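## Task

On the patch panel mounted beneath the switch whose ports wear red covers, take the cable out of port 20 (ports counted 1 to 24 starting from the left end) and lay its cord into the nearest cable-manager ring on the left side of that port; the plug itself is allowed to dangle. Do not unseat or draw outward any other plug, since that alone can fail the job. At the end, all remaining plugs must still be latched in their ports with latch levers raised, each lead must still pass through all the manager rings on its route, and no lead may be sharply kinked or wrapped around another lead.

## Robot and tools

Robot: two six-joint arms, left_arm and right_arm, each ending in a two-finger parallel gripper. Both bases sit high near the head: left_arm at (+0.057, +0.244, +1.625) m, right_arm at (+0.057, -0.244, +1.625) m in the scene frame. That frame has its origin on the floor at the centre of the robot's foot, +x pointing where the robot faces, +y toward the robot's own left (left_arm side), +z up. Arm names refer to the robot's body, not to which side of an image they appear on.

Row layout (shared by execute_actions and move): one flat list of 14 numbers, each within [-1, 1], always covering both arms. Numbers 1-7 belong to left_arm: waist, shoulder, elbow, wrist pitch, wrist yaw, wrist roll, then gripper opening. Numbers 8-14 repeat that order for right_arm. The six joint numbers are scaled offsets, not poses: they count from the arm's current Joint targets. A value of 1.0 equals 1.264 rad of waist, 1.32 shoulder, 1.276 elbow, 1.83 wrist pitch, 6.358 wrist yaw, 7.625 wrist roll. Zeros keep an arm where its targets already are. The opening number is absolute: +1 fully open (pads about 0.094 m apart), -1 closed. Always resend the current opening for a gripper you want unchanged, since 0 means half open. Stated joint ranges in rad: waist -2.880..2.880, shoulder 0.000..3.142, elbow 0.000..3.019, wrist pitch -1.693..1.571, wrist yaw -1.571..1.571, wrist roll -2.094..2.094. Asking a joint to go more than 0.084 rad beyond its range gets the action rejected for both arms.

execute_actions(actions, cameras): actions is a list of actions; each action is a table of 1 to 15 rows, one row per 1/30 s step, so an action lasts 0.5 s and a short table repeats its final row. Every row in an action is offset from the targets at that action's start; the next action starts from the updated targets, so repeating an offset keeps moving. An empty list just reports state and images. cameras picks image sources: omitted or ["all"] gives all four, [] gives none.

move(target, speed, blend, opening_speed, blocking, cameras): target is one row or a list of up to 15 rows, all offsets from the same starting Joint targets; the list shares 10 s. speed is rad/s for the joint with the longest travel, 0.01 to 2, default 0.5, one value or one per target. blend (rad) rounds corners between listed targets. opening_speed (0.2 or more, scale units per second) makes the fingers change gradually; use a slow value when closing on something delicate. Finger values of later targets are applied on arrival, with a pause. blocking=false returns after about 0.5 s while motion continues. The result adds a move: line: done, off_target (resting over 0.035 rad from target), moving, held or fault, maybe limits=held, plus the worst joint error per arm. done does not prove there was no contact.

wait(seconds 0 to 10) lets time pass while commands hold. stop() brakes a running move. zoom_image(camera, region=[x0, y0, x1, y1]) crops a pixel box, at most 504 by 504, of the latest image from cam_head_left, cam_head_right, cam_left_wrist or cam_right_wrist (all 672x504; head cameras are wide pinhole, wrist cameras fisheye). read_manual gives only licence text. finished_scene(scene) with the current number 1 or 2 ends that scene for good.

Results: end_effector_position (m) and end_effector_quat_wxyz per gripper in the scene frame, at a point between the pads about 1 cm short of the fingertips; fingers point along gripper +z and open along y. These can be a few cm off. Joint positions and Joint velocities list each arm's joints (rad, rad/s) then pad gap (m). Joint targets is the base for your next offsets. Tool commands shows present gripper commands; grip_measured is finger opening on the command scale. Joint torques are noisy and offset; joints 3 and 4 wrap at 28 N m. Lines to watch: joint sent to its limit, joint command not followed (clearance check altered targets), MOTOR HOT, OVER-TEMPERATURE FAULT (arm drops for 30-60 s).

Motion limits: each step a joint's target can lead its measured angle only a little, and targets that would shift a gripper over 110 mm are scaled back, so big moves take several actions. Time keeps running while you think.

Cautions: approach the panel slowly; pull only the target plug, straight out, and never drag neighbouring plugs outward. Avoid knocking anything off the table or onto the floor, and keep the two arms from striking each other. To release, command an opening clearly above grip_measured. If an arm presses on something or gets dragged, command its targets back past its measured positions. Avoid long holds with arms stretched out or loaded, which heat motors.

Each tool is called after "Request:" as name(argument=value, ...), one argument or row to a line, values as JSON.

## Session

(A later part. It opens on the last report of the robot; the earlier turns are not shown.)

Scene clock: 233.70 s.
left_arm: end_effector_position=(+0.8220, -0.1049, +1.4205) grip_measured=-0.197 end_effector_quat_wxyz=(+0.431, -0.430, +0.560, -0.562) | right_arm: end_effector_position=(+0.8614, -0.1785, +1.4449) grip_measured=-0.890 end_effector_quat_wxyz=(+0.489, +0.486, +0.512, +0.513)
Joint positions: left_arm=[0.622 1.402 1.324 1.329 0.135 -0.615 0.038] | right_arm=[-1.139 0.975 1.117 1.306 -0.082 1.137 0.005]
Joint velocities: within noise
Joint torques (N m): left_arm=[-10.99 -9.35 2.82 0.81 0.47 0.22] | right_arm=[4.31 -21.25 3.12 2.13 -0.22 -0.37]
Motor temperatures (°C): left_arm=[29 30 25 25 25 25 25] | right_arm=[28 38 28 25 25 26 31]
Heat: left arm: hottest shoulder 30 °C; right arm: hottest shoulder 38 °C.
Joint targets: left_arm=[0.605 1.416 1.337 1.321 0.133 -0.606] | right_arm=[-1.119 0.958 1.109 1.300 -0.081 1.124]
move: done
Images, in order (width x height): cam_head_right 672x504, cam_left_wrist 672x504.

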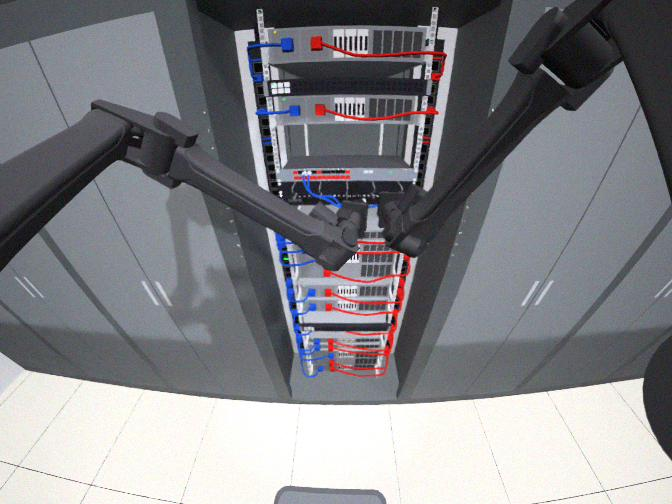

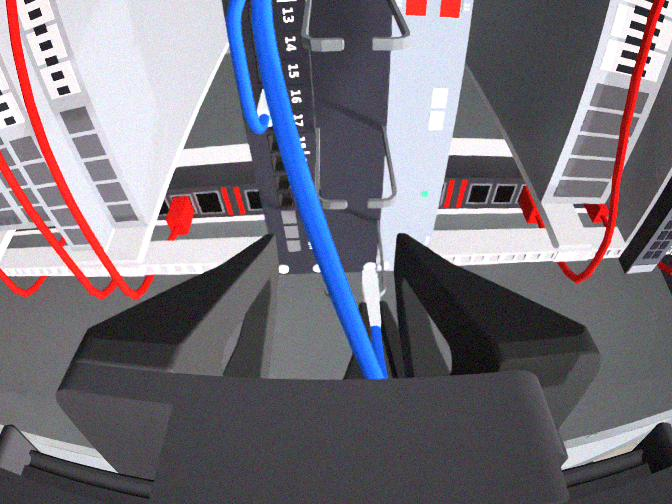

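Request:
move(
  target=[0,0,0,0,0,0,-0.97,0,0,0,0,0,0,-0.95],
  opening_speed=0.3,
  cameras=["cam_left_wrist"],
)

Request:
move(
  target=[
    [0,0,0,0,0,0,-0.97,0,0,0,0,0,0,-0.4],
    [0,0,0,0,0,0,-0.97,0,0,0,0,0,0,0.0],
  ],
  opening_speed=0.25,
)

Request:
zoom_image(
  camera="cam_right_wrist",
  region=[200, 140, 500, 400],
)

Scene clock: 244.80 s.
left_arm: end_effector_position=(+0.8219, -0.1060, +1.4221) grip_measured=-0.907 end_effector_quat_wxyz=(+0.430, -0.431, +0.559, -0.563) | right_arm: end_effector_position=(+0.8614, -0.1789, +1.4447) grip_measured=-0.890 end_effector_quat_wxyz=(+0.490, +0.486, +0.512, +0.511)
Joint positions: left_arm=[0.617 1.402 1.324 1.329 0.134 -0.614 0.004] | right_arm=[-1.139 0.975 1.117 1.306 -0.08 1.134 0.005]
Joint velocities: within noise
Joint torques (N m): left_arm=[-10.58 -9.23 2.84 0.75 0.47 0.13] | right_arm=[4.37 -21.19 3.14 2.13 -0.3 -0.32]
Motor temperatures (°C): left_arm=[29 31 25 25 25 25 25] | right_arm=[28 38 28 25 25 26 31]
Heat: left arm: hottest shoulder 31 °C; right arm: hottest shoulder 38 °C.
Joint targets: left_arm=[0.605 1.416 1.337 1.321 0.132 -0.607] | right_arm=[-1.119 0.958 1.109 1.300 -0.081 1.124]
move: done
Images, in order (width x height): cam_left_wrist 672x504.

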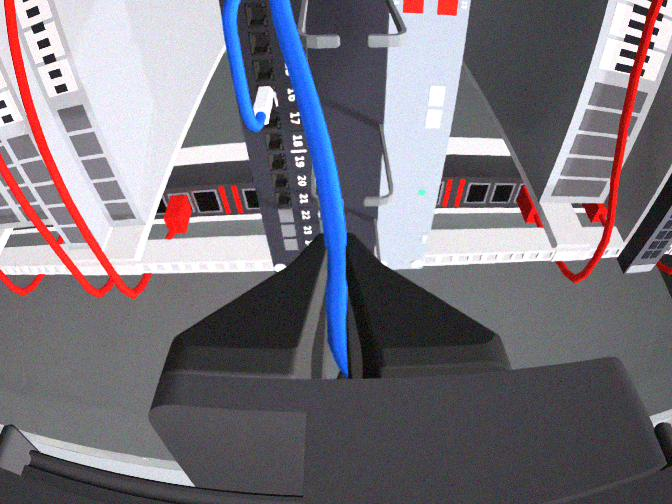

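Scene clock: 249.70 s.
left_arm: end_effector_position=(+0.8213, -0.1074, +1.4213) grip_measured=-0.909 end_effector_quat_wxyz=(+0.429, -0.431, +0.560, -0.563) | right_arm: end_effector_position=(+0.8614, -0.1789, +1.4447) grip_measured=-0.003 end_effector_quat_wxyz=(+0.490, +0.486, +0.512, +0.511)
Joint positions: left_arm=[0.617 1.404 1.324 1.327 0.134 -0.614 0.004] | right_arm=[-1.139 0.975 1.117 1.306 -0.079 1.134 0.047]
Joint velocities: within noise
Joint torques (N m): left_arm=[-10.87 -9.23 2.62 0.84 0.51 0.16] | right_arm=[4.25 -21.19 3.17 2.13 -0.32 -0.33]
Motor temperatures (°C): left_arm=[29 30 25 25 25 25 25] | right_arm=[28 38 28 25 25 26 30]
Heat: left arm: hottest shoulder 30 °C; right arm: hottest shoulder 38 °C.
Joint targets: left_arm=[0.605 1.416 1.336 1.321 0.132 -0.607] | right_arm=[-1.119 0.958 1.109 1.300 -0.081 1.124]
move: done

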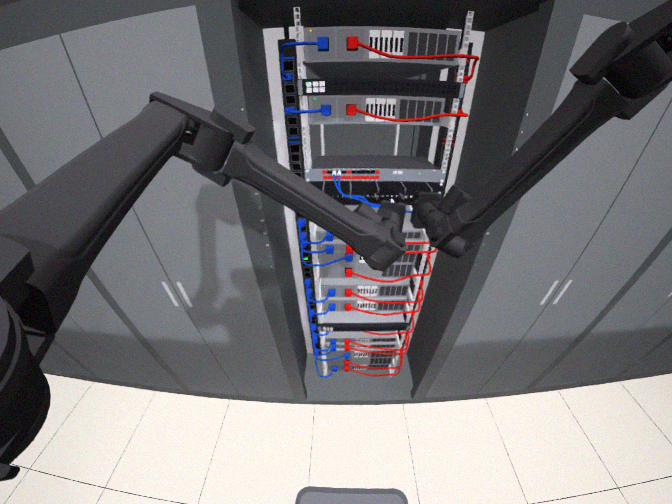

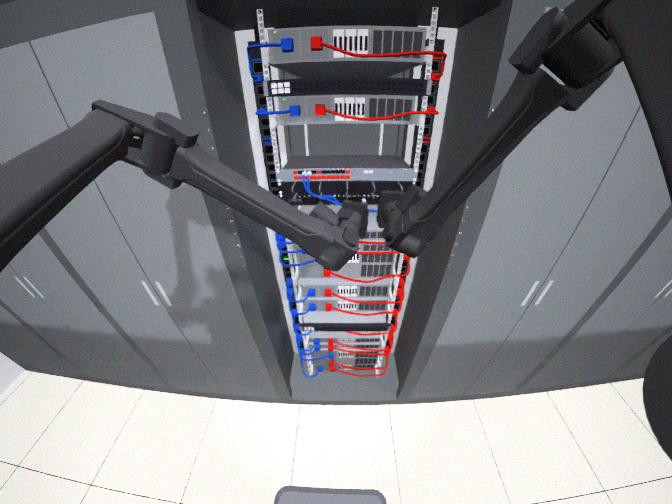

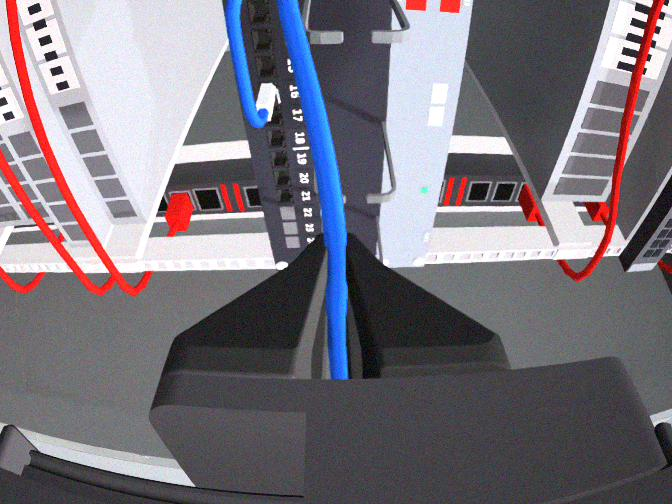

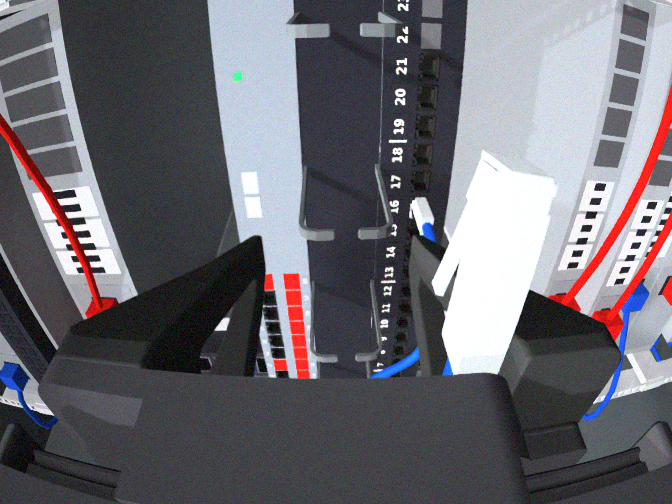

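Scaled by 1.680 from the camera's 672x504 image, which has a finer 960x720 frame.

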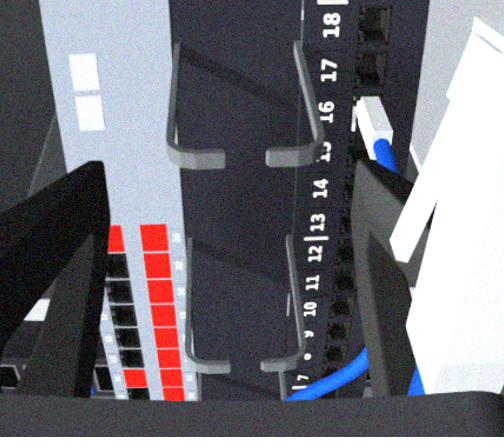

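Request:
execute_actions(
  actions=[],
)

Scene clock: 281.80 s.
left_arm: end_effector_position=(+0.8213, -0.1074, +1.4213) grip_measured=-0.909 end_effector_quat_wxyz=(+0.429, -0.431, +0.560, -0.563) | right_arm: end_effector_position=(+0.8614, -0.1788, +1.4448) grip_measured=-0.002 end_effector_quat_wxyz=(+0.490, +0.486, +0.512, +0.511)
Joint positions: left_arm=[0.617 1.404 1.324 1.327 0.134 -0.614 0.004] | right_arm=[-1.138 0.975 1.117 1.306 -0.079 1.134 0.047]
Joint velocities: within noise
Joint torques (N m): left_arm=[-10.52 -9.41 2.76 0.84 0.52 0.18] | right_arm=[4.42 -21.25 3.14 2.15 -0.33 -0.33]
Motor temperatures (°C): left_arm=[29 30 25 25 25 25 26] | right_arm=[28 38 28 25 25 26 29]
Heat: left arm: hottest shoulder 30 °C; right arm: hottest shoulder 38 °C.
Joint targets: left_arm=[0.605 1.416 1.336 1.321 0.132 -0.607] | right_arm=[-1.119 0.958 1.109 1.300 -0.081 1.124]
Tool commands: left_gripper/opening=-0.97 right_gripper/opening=+0.0

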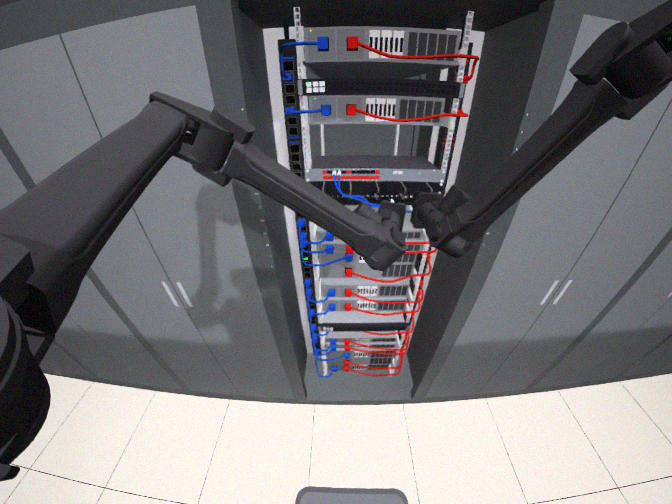

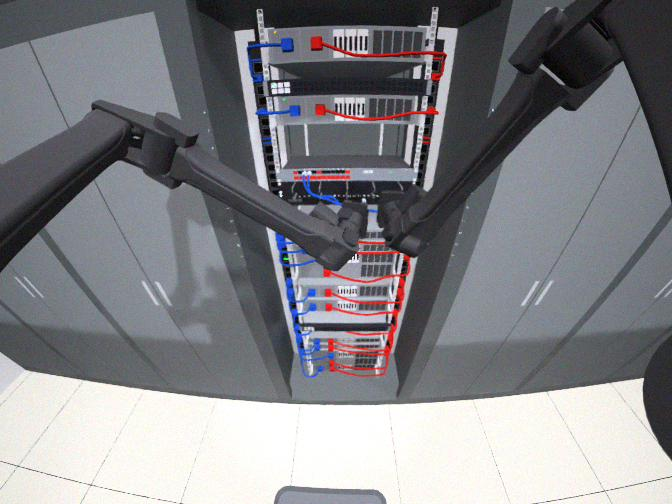

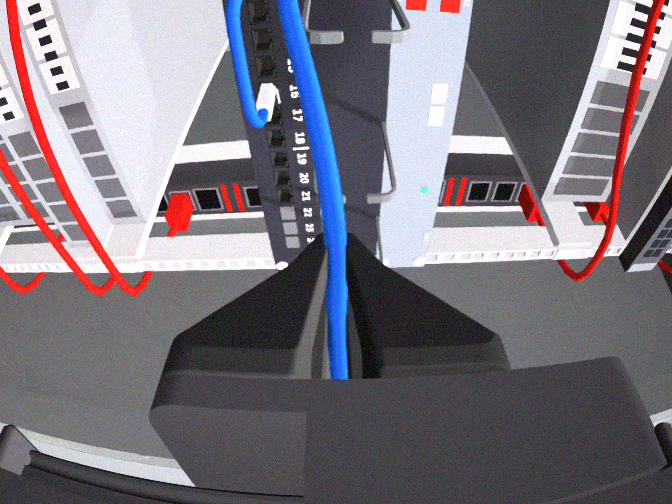

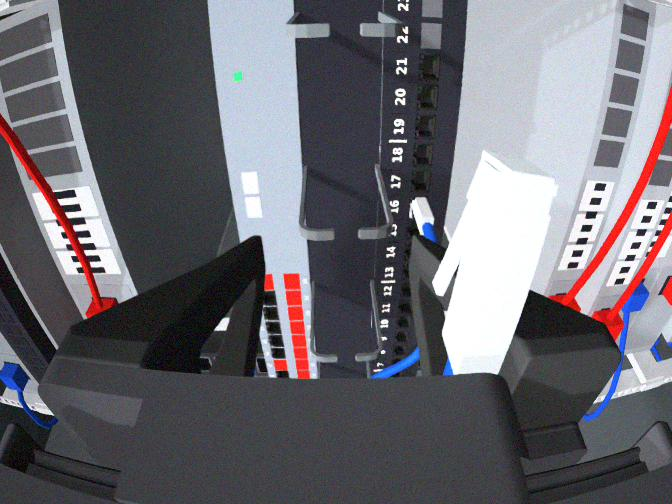

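Request:
zoom_image(
  camera="cam_right_wrist",
  region=[220, 130, 640, 430],
)

Request:
zoom_image(
  camera="cam_head_left",
  region=[330, 170, 490, 280],
)

Request:
zoom_image(
  camera="cam_head_right",
  region=[290, 170, 450, 280],
)

Request:
zoom_image(
  camera="cam_left_wrist",
  region=[180, 180, 520, 430],
)

Scaled by 1.200 from the camera's 672x504 image, which has a finer 960x720 frame.

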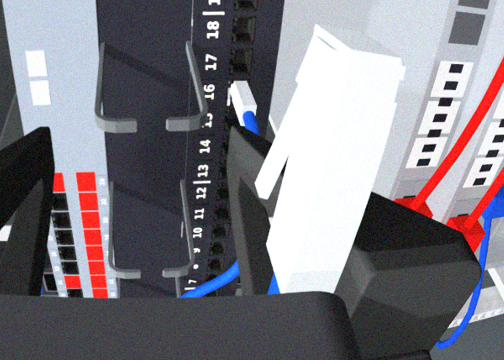

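Scaled by 3.150 from the camera's 672x504 image, which has a finer 960x720 frame.

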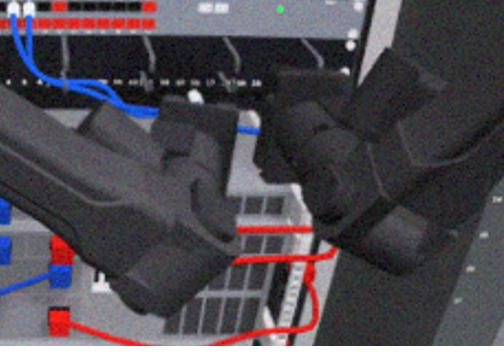

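Scaled by 3.150 from the camera's 672x504 image, which has a finer 960x720 frame.

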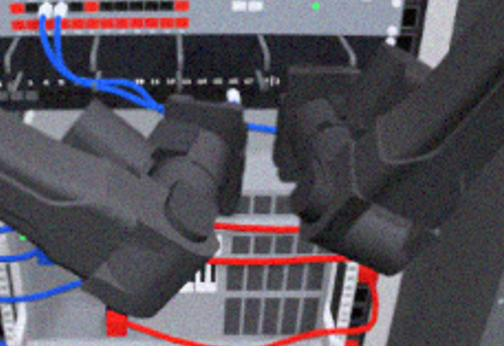

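Scaled by 1.482 from the camera's 672x504 image, which has a finer 960x720 frame.

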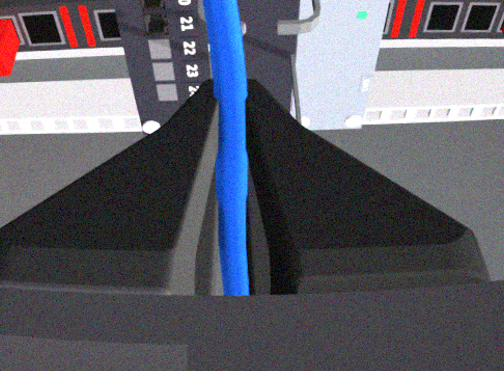

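Request:
move(
  target=[0,0,0,0,0,0,-0.97,0,0,0,0,0,0,0.4],
  opening_speed=0.4,
)

Scene clock: 309.90 s.
left_arm: end_effector_position=(+0.8213, -0.1074, +1.4213) grip_measured=-0.909 end_effector_quat_wxyz=(+0.429, -0.431, +0.560, -0.563) | right_arm: end_effector_position=(+0.8614, -0.1788, +1.4448) grip_measured=+0.397 end_effector_quat_wxyz=(+0.490, +0.486, +0.512, +0.511)
Joint positions: left_arm=[0.617 1.404 1.324 1.327 0.134 -0.614 0.004] | right_arm=[-1.138 0.975 1.117 1.306 -0.079 1.134 0.066]
Joint velocities: within noise
Joint torques (N m): left_arm=[-10.87 -9.41 2.63 0.75 0.52 0.17] | right_arm=[4.25 -21.07 3.12 2.17 -0.32 -0.34]
Motor temperatures (°C): left_arm=[29 30 25 25 25 25 27] | right_arm=[28 38 28 25 25 26 29]
Heat: left arm: hottest shoulder 30 °C; right arm: hottest shoulder 38 °C.
Joint targets: left_arm=[0.605 1.416 1.336 1.321 0.132 -0.607] | right_arm=[-1.119 0.958 1.109 1.300 -0.081 1.124]
move: done

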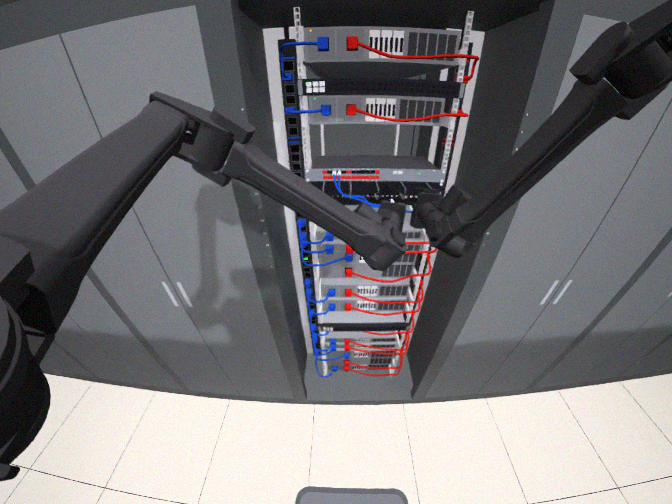

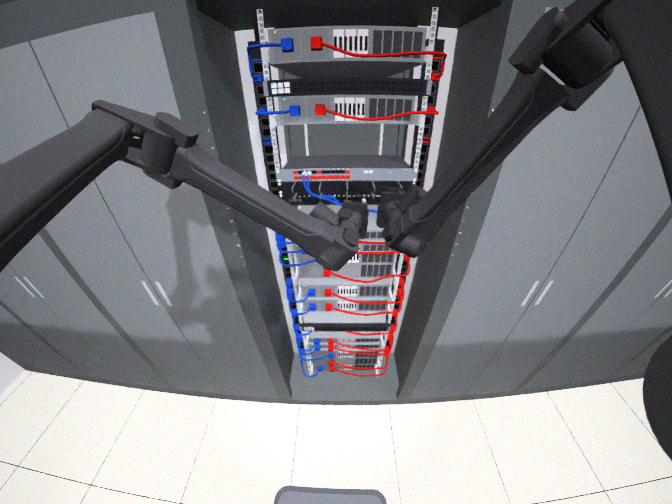

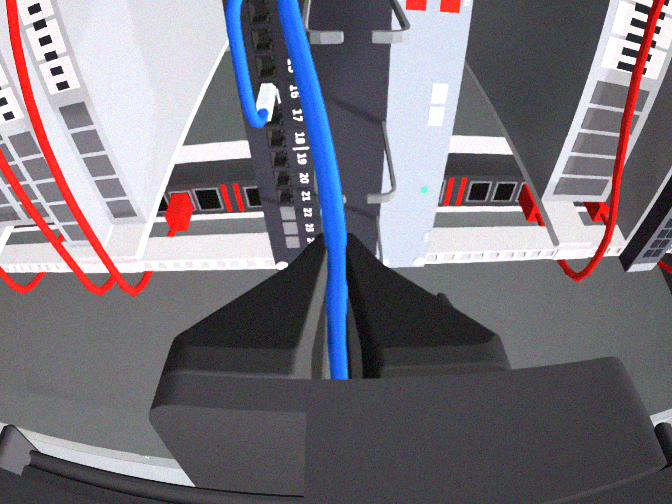

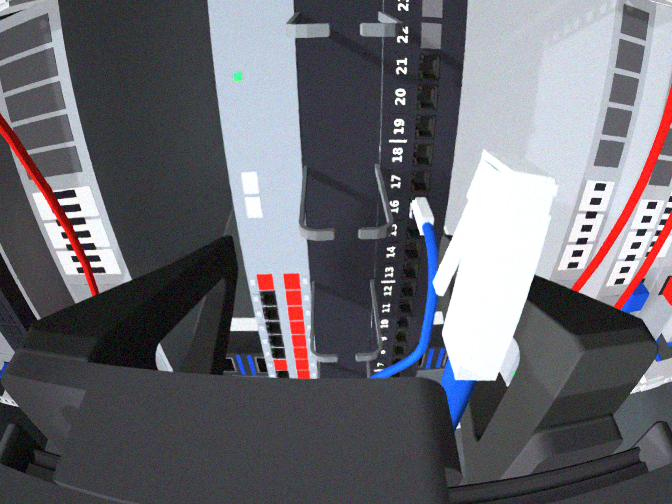

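Request:
move(
  target=[
    [0,0,0,0,0,0,-0.97,-0.049,-0.0356,-0.1387,0.083,-0.001,0.0067,0.4],
    [0,0,0,0,0,0,-0.97,-0.0665,-0.0432,-0.264,0.1475,-0.0014,0.01,0.4],
  ],
  speed=0.25,
  blend=0.05,
)

Scene clock: 324.23 s.
left_arm: end_effector_position=(+0.8213, -0.1074, +1.4213) grip_measured=-0.909 end_effector_quat_wxyz=(+0.429, -0.431, +0.560, -0.563) | right_arm: end_effector_position=(+0.7425, -0.1836, +1.4394) grip_measured=+0.398 end_effector_quat_wxyz=(+0.474, +0.493, +0.524, +0.508)
Joint positions: left_arm=[0.617 1.404 1.324 1.327 0.134 -0.614 0.004] | right_arm=[-1.184 0.92 0.779 1.552 -0.087 1.184 0.066]
Joint velocities: within noise
Joint torques (N m): left_arm=[-10.58 -9.23 2.73 0.92 0.51 0.15] | right_arm=[0.32 -17.85 0.54 3.14 -0.36 -0.1]
Motor temperatures (°C): left_arm=[29 30 25 25 25 25 27] | right_arm=[28 38 27 25 25 26 29]
Heat: left arm: hottest shoulder 30 °C; right arm: hottest shoulder 38 °C.
Joint targets: left_arm=[0.605 1.416 1.336 1.321 0.132 -0.607] | right_arm=[-1.203 0.901 0.772 1.570 -0.090 1.200]
move: done

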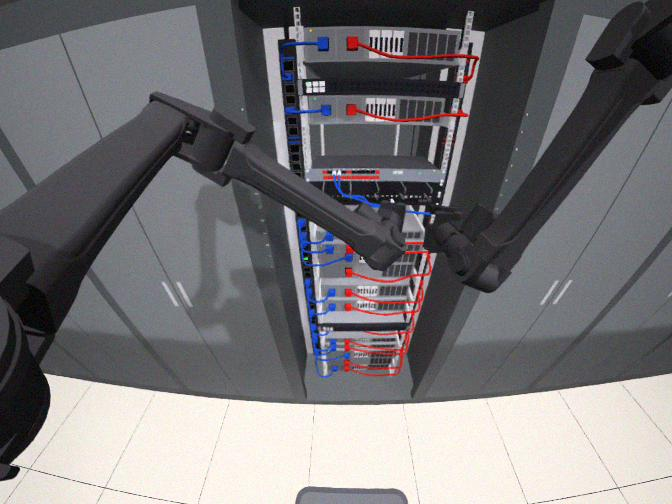

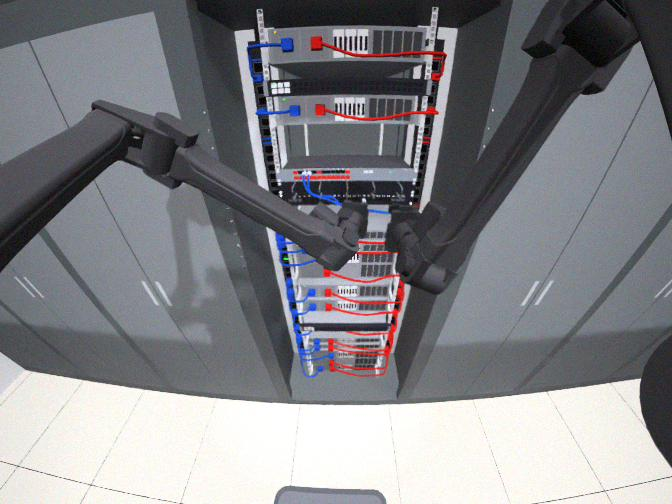

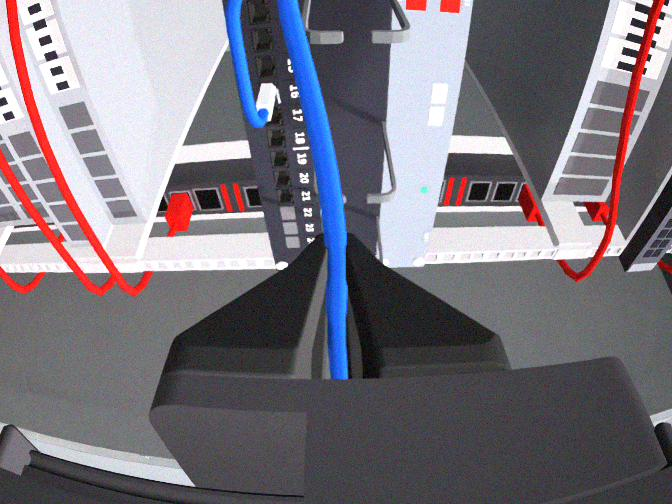

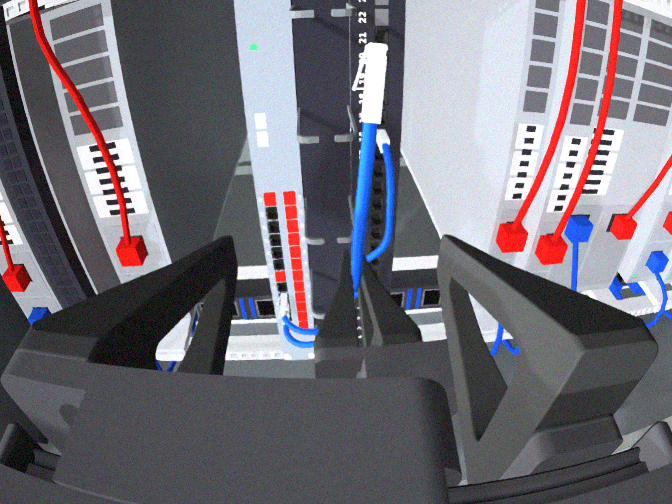

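Request:
move(
  target=[0,0,0,0,0,0,-0.97,-0.0182,0.037,0.030,0,0.0204,0.0034,0.1],
  speed=0.25,
)

Request:
zoom_image(
  camera="cam_right_wrist",
  region=[220, 0, 520, 300],
)

Scene clock: 374.87 s.
left_arm: end_effector_position=(+0.8213, -0.1074, +1.4213) grip_measured=-0.909 end_effector_quat_wxyz=(+0.429, -0.431, +0.560, -0.563) | right_arm: end_effector_position=(+0.7472, -0.2089, +1.4285) grip_measured=+0.102 end_effector_quat_wxyz=(+0.495, +0.532, +0.503, +0.468)
Joint positions: left_arm=[0.617 1.404 1.324 1.327 0.134 -0.614 0.004] | right_arm=[-1.207 0.929 0.797 1.553 0.036 1.21 0.052]
Joint velocities: within noise
Joint torques (N m): left_arm=[-10.81 -9.35 2.67 0.85 0.52 0.17] | right_arm=[0.15 -15.03 2.5 3.04 -0.1 -0.09]
Motor temperatures (°C): left_arm=[29 30 25 25 25 25 27] | right_arm=[28 37 27 25 25 26 29]
Heat: left arm: hottest shoulder 30 °C; right arm: hottest shoulder 37 °C.
Joint targets: left_arm=[0.605 1.416 1.336 1.321 0.132 -0.607] | right_arm=[-1.226 0.950 0.811 1.570 0.040 1.226]
move: done

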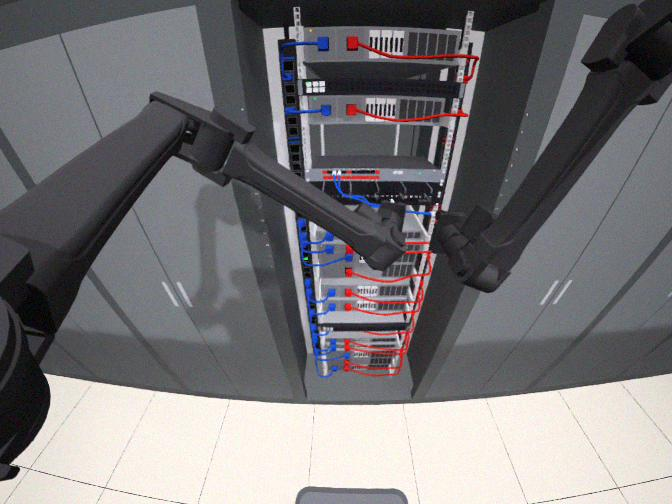

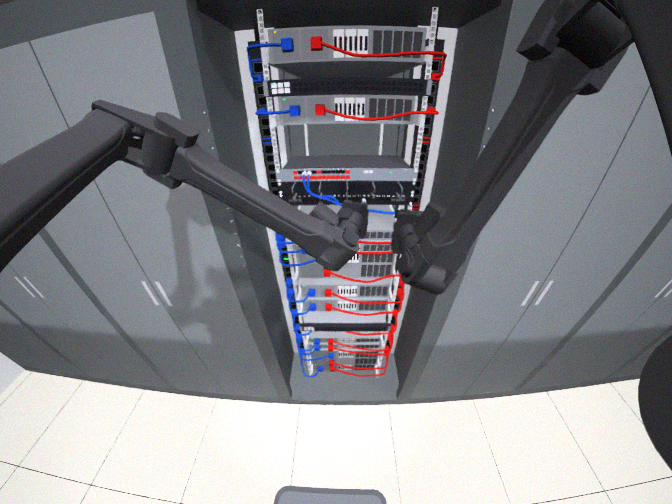

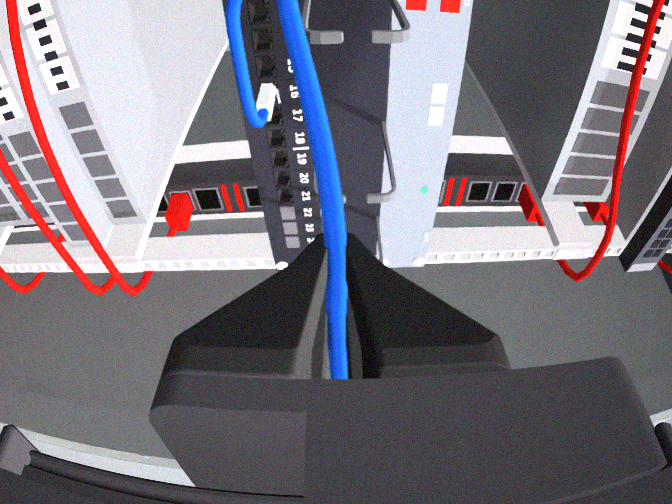

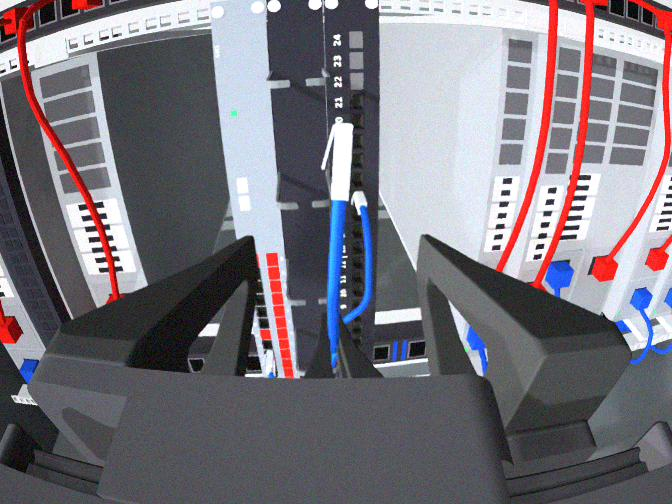

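Scaled by 1.680 from the camera's 672x504 image, which has a finer 960x720 frame.

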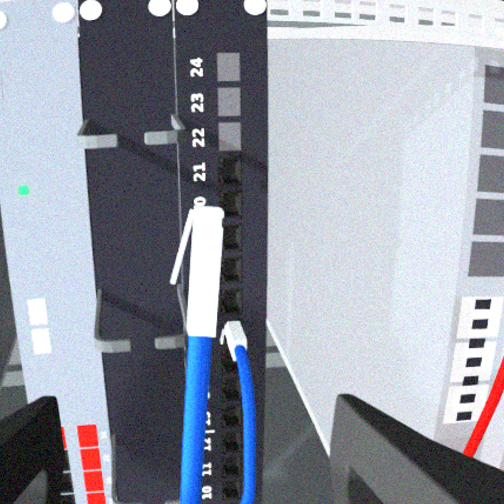

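Request:
move(
  target=[0,0,0,0,0,0,-0.97,-0.008,0.031,0.085,-0.012,0,0.001,0.1],
  speed=0.2,
)

Request:
zoom_image(
  camera="cam_right_wrist",
  region=[220, 80, 520, 380],
)

Scene clock: 392.10 s.
left_arm: end_effector_position=(+0.8213, -0.1074, +1.4213) grip_measured=-0.909 end_effector_quat_wxyz=(+0.429, -0.431, +0.560, -0.563) | right_arm: end_effector_position=(+0.7804, -0.2140, +1.4306) grip_measured=+0.102 end_effector_quat_wxyz=(+0.517, +0.523, +0.482, +0.476)
Joint positions: left_arm=[0.617 1.404 1.324 1.327 0.134 -0.614 0.004] | right_arm=[-1.217 0.968 0.902 1.553 0.037 1.218 0.052]
Joint velocities: within noise
Joint torques (N m): left_arm=[-10.64 -9.41 2.63 0.83 0.5 0.17] | right_arm=[0.03 -15.97 3.48 2.18 -0.09 -0.1]
Motor temperatures (°C): left_arm=[29 30 25 25 25 25 27] | right_arm=[27 36 27 25 25 26 28]
Heat: left arm: hottest shoulder 30 °C; right arm: hottest shoulder 36 °C.
Joint targets: left_arm=[0.605 1.416 1.336 1.321 0.132 -0.607] | right_arm=[-1.236 0.991 0.919 1.548 0.040 1.234]
move: done

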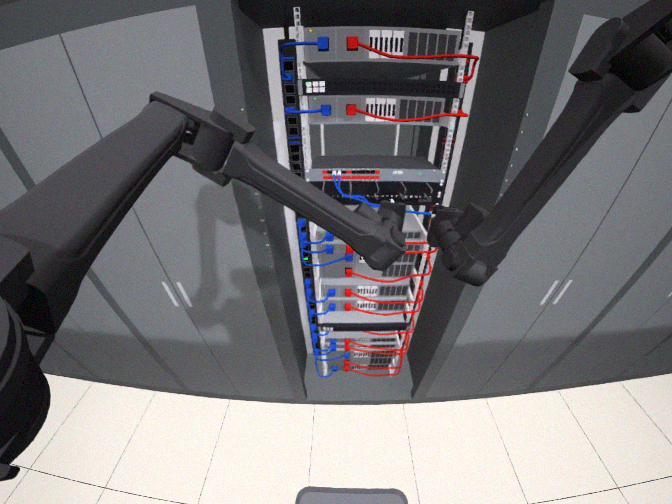

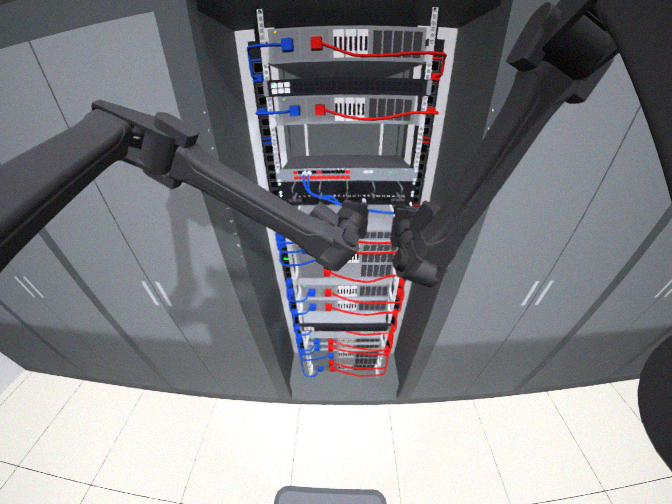

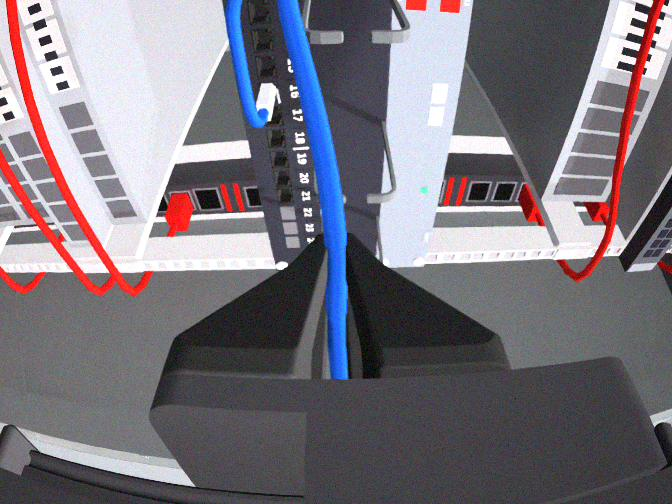

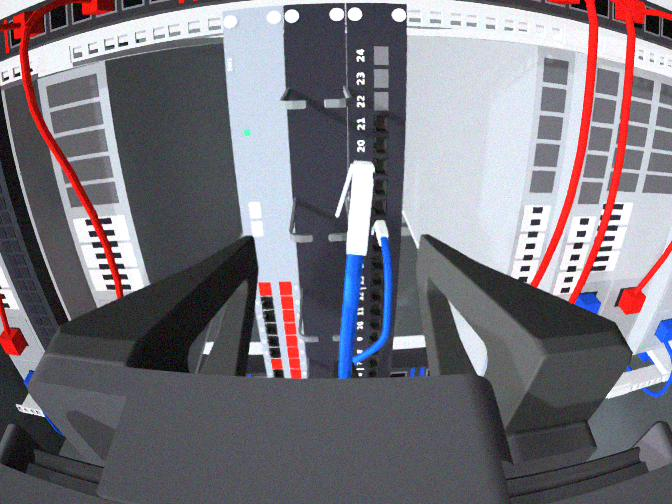

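Scaled by 1.680 from the camera's 672x504 image, which has a finer 960x720 frame.

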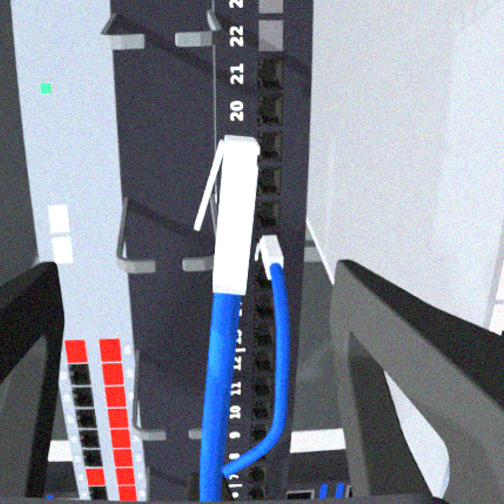

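Request:
move(
  target=[0,0,0,0,0,0,-0.97,-0.291,-0.0553,0,-0.0044,-0.0735,0.0487,0.1],
  speed=0.35,
)

Request:
zoom_image(
  camera="cam_right_wrist",
  region=[220, 80, 520, 380],
)

Scene clock: 414.67 s.
left_arm: end_effector_position=(+0.8213, -0.1074, +1.4213) grip_measured=-0.909 end_effector_quat_wxyz=(+0.429, -0.431, +0.560, -0.563) | right_arm: end_effector_position=(+0.7709, -0.2326, +1.4324) grip_measured=+0.102 end_effector_quat_wxyz=(+0.411, +0.401, +0.576, +0.582)
Joint positions: left_arm=[0.617 1.404 1.324 1.327 0.134 -0.614 0.004] | right_arm=[-1.587 0.937 0.902 1.548 -0.424 1.589 0.052]
Joint velocities: within noise
Joint torques (N m): left_arm=[-10.52 -9.17 2.8 0.81 0.48 0.15] | right_arm=[-1.49 -20.95 3.9 2.22 -0.1 -0.13]
Motor temperatures (°C): left_arm=[29 30 25 25 25 25 28] | right_arm=[27 34 27 25 25 26 28]
Heat: left arm: hottest shoulder 30 °C; right arm: hottest shoulder 34 °C.
Joint targets: left_arm=[0.605 1.416 1.336 1.321 0.132 -0.607] | right_arm=[-1.604 0.918 0.919 1.540 -0.428 1.605]
move: done

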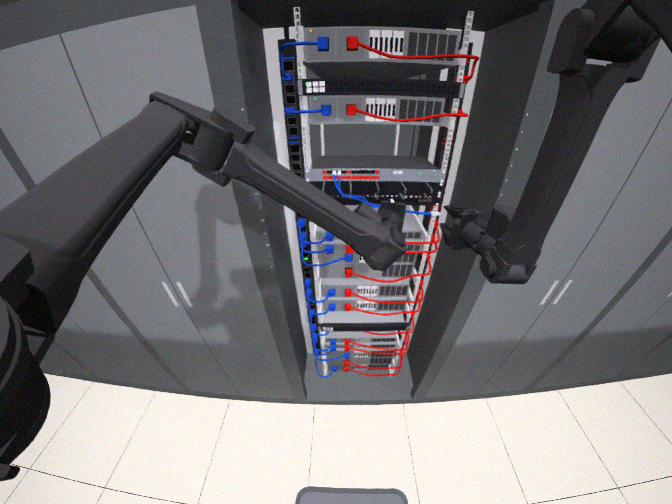

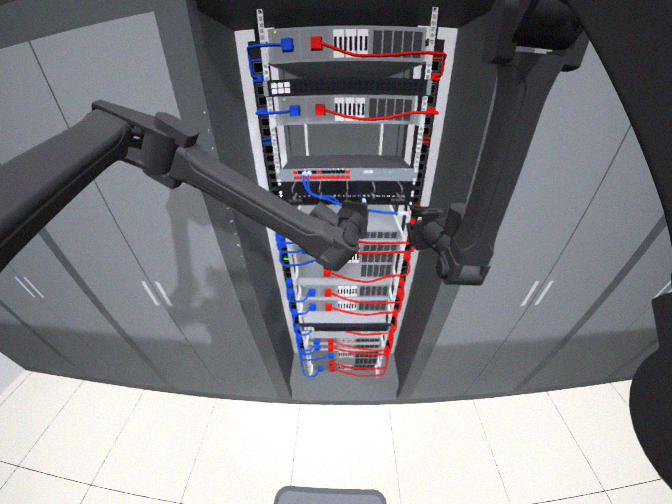

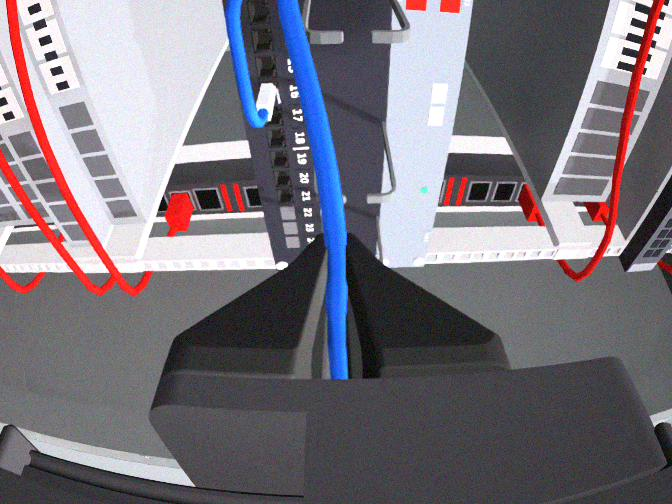

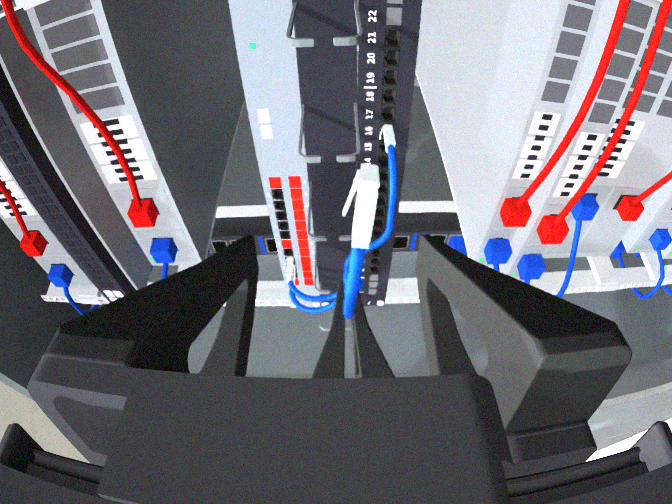

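Scaled by 1.680 from the camera's 672x504 image, which has a finer 960x720 frame.

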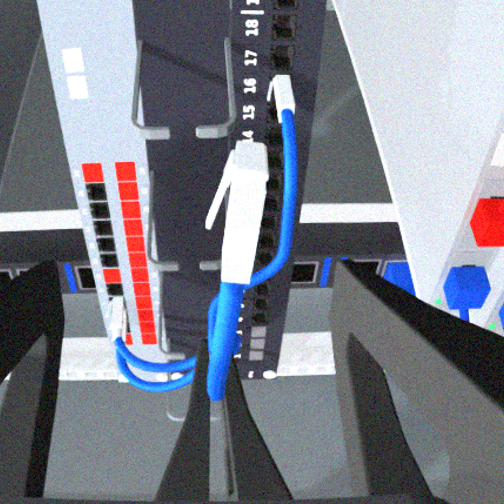

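Request:
move(
  target=[0,0,0,0,0,0,-0.97,0.0831,0.0409,0.0776,-0.0634,0.0011,-0.0136,0.0],
  speed=0.15,
)

Request:
zoom_image(
  camera="cam_right_wrist",
  region=[220, 120, 520, 420],
)

Scene clock: 430.20 s.
left_arm: end_effector_position=(+0.8213, -0.1074, +1.4213) grip_measured=-0.909 end_effector_quat_wxyz=(+0.429, -0.431, +0.560, -0.563) | right_arm: end_effector_position=(+0.8048, -0.2172, +1.4281) grip_measured=+0.002 end_effector_quat_wxyz=(+0.407, +0.402, +0.576, +0.583)
Joint positions: left_arm=[0.617 1.404 1.324 1.327 0.134 -0.614 0.004] | right_arm=[-1.517 0.949 0.995 1.432 -0.424 1.517 0.047]
Joint velocities: within noise
Joint torques (N m): left_arm=[-10.29 -9.35 2.66 0.75 0.5 0.17] | right_arm=[2.2 -18.08 5.29 2.21 0.11 -0.41]
Motor temperatures (°C): left_arm=[29 30 25 25 25 25 28] | right_arm=[27 35 27 25 25 26 28]
Heat: left arm: hottest shoulder 30 °C; right arm: hottest shoulder 35 °C.
Joint targets: left_arm=[0.605 1.416 1.336 1.321 0.132 -0.607] | right_arm=[-1.499 0.972 1.018 1.424 -0.421 1.501]
move: done

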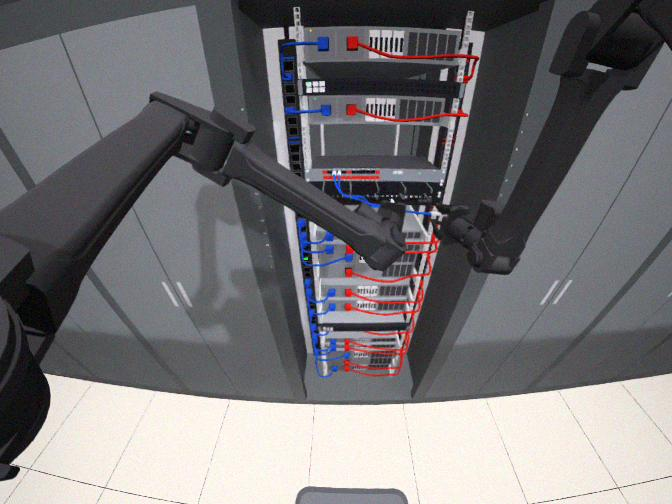

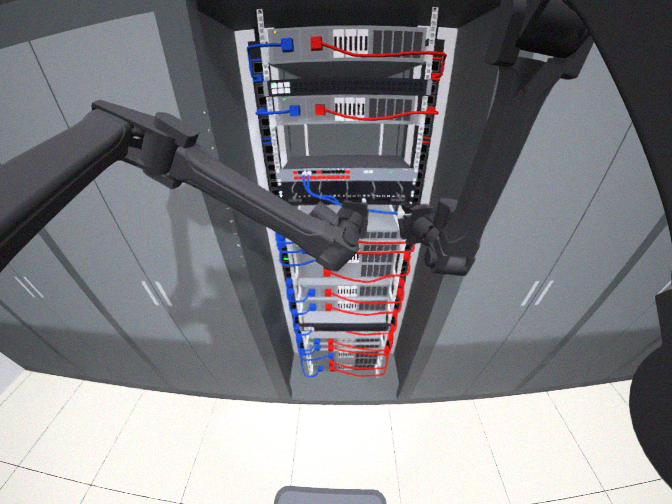

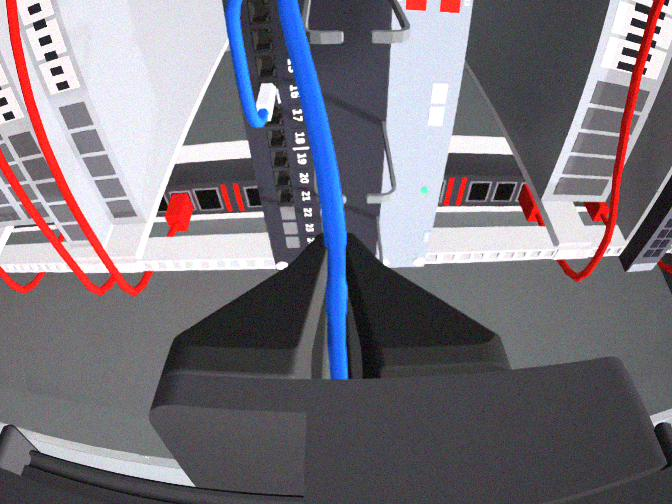

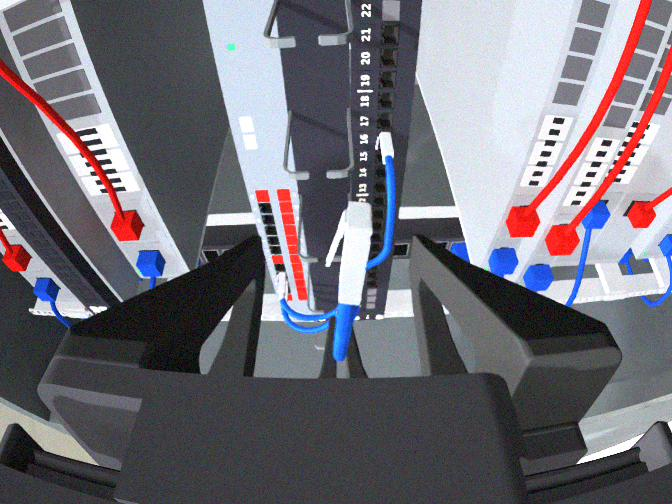

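Scaled by 1.680 from the camera's 672x504 image, which has a finer 960x720 frame.

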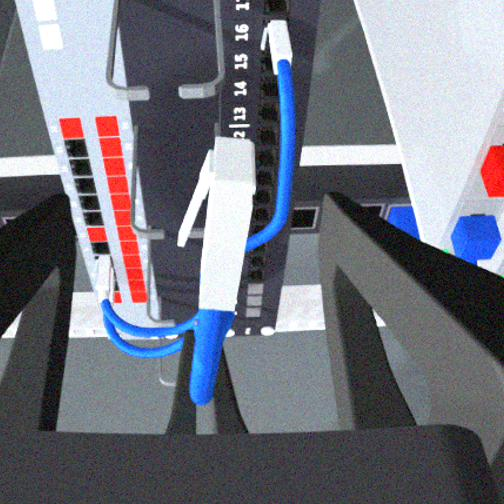

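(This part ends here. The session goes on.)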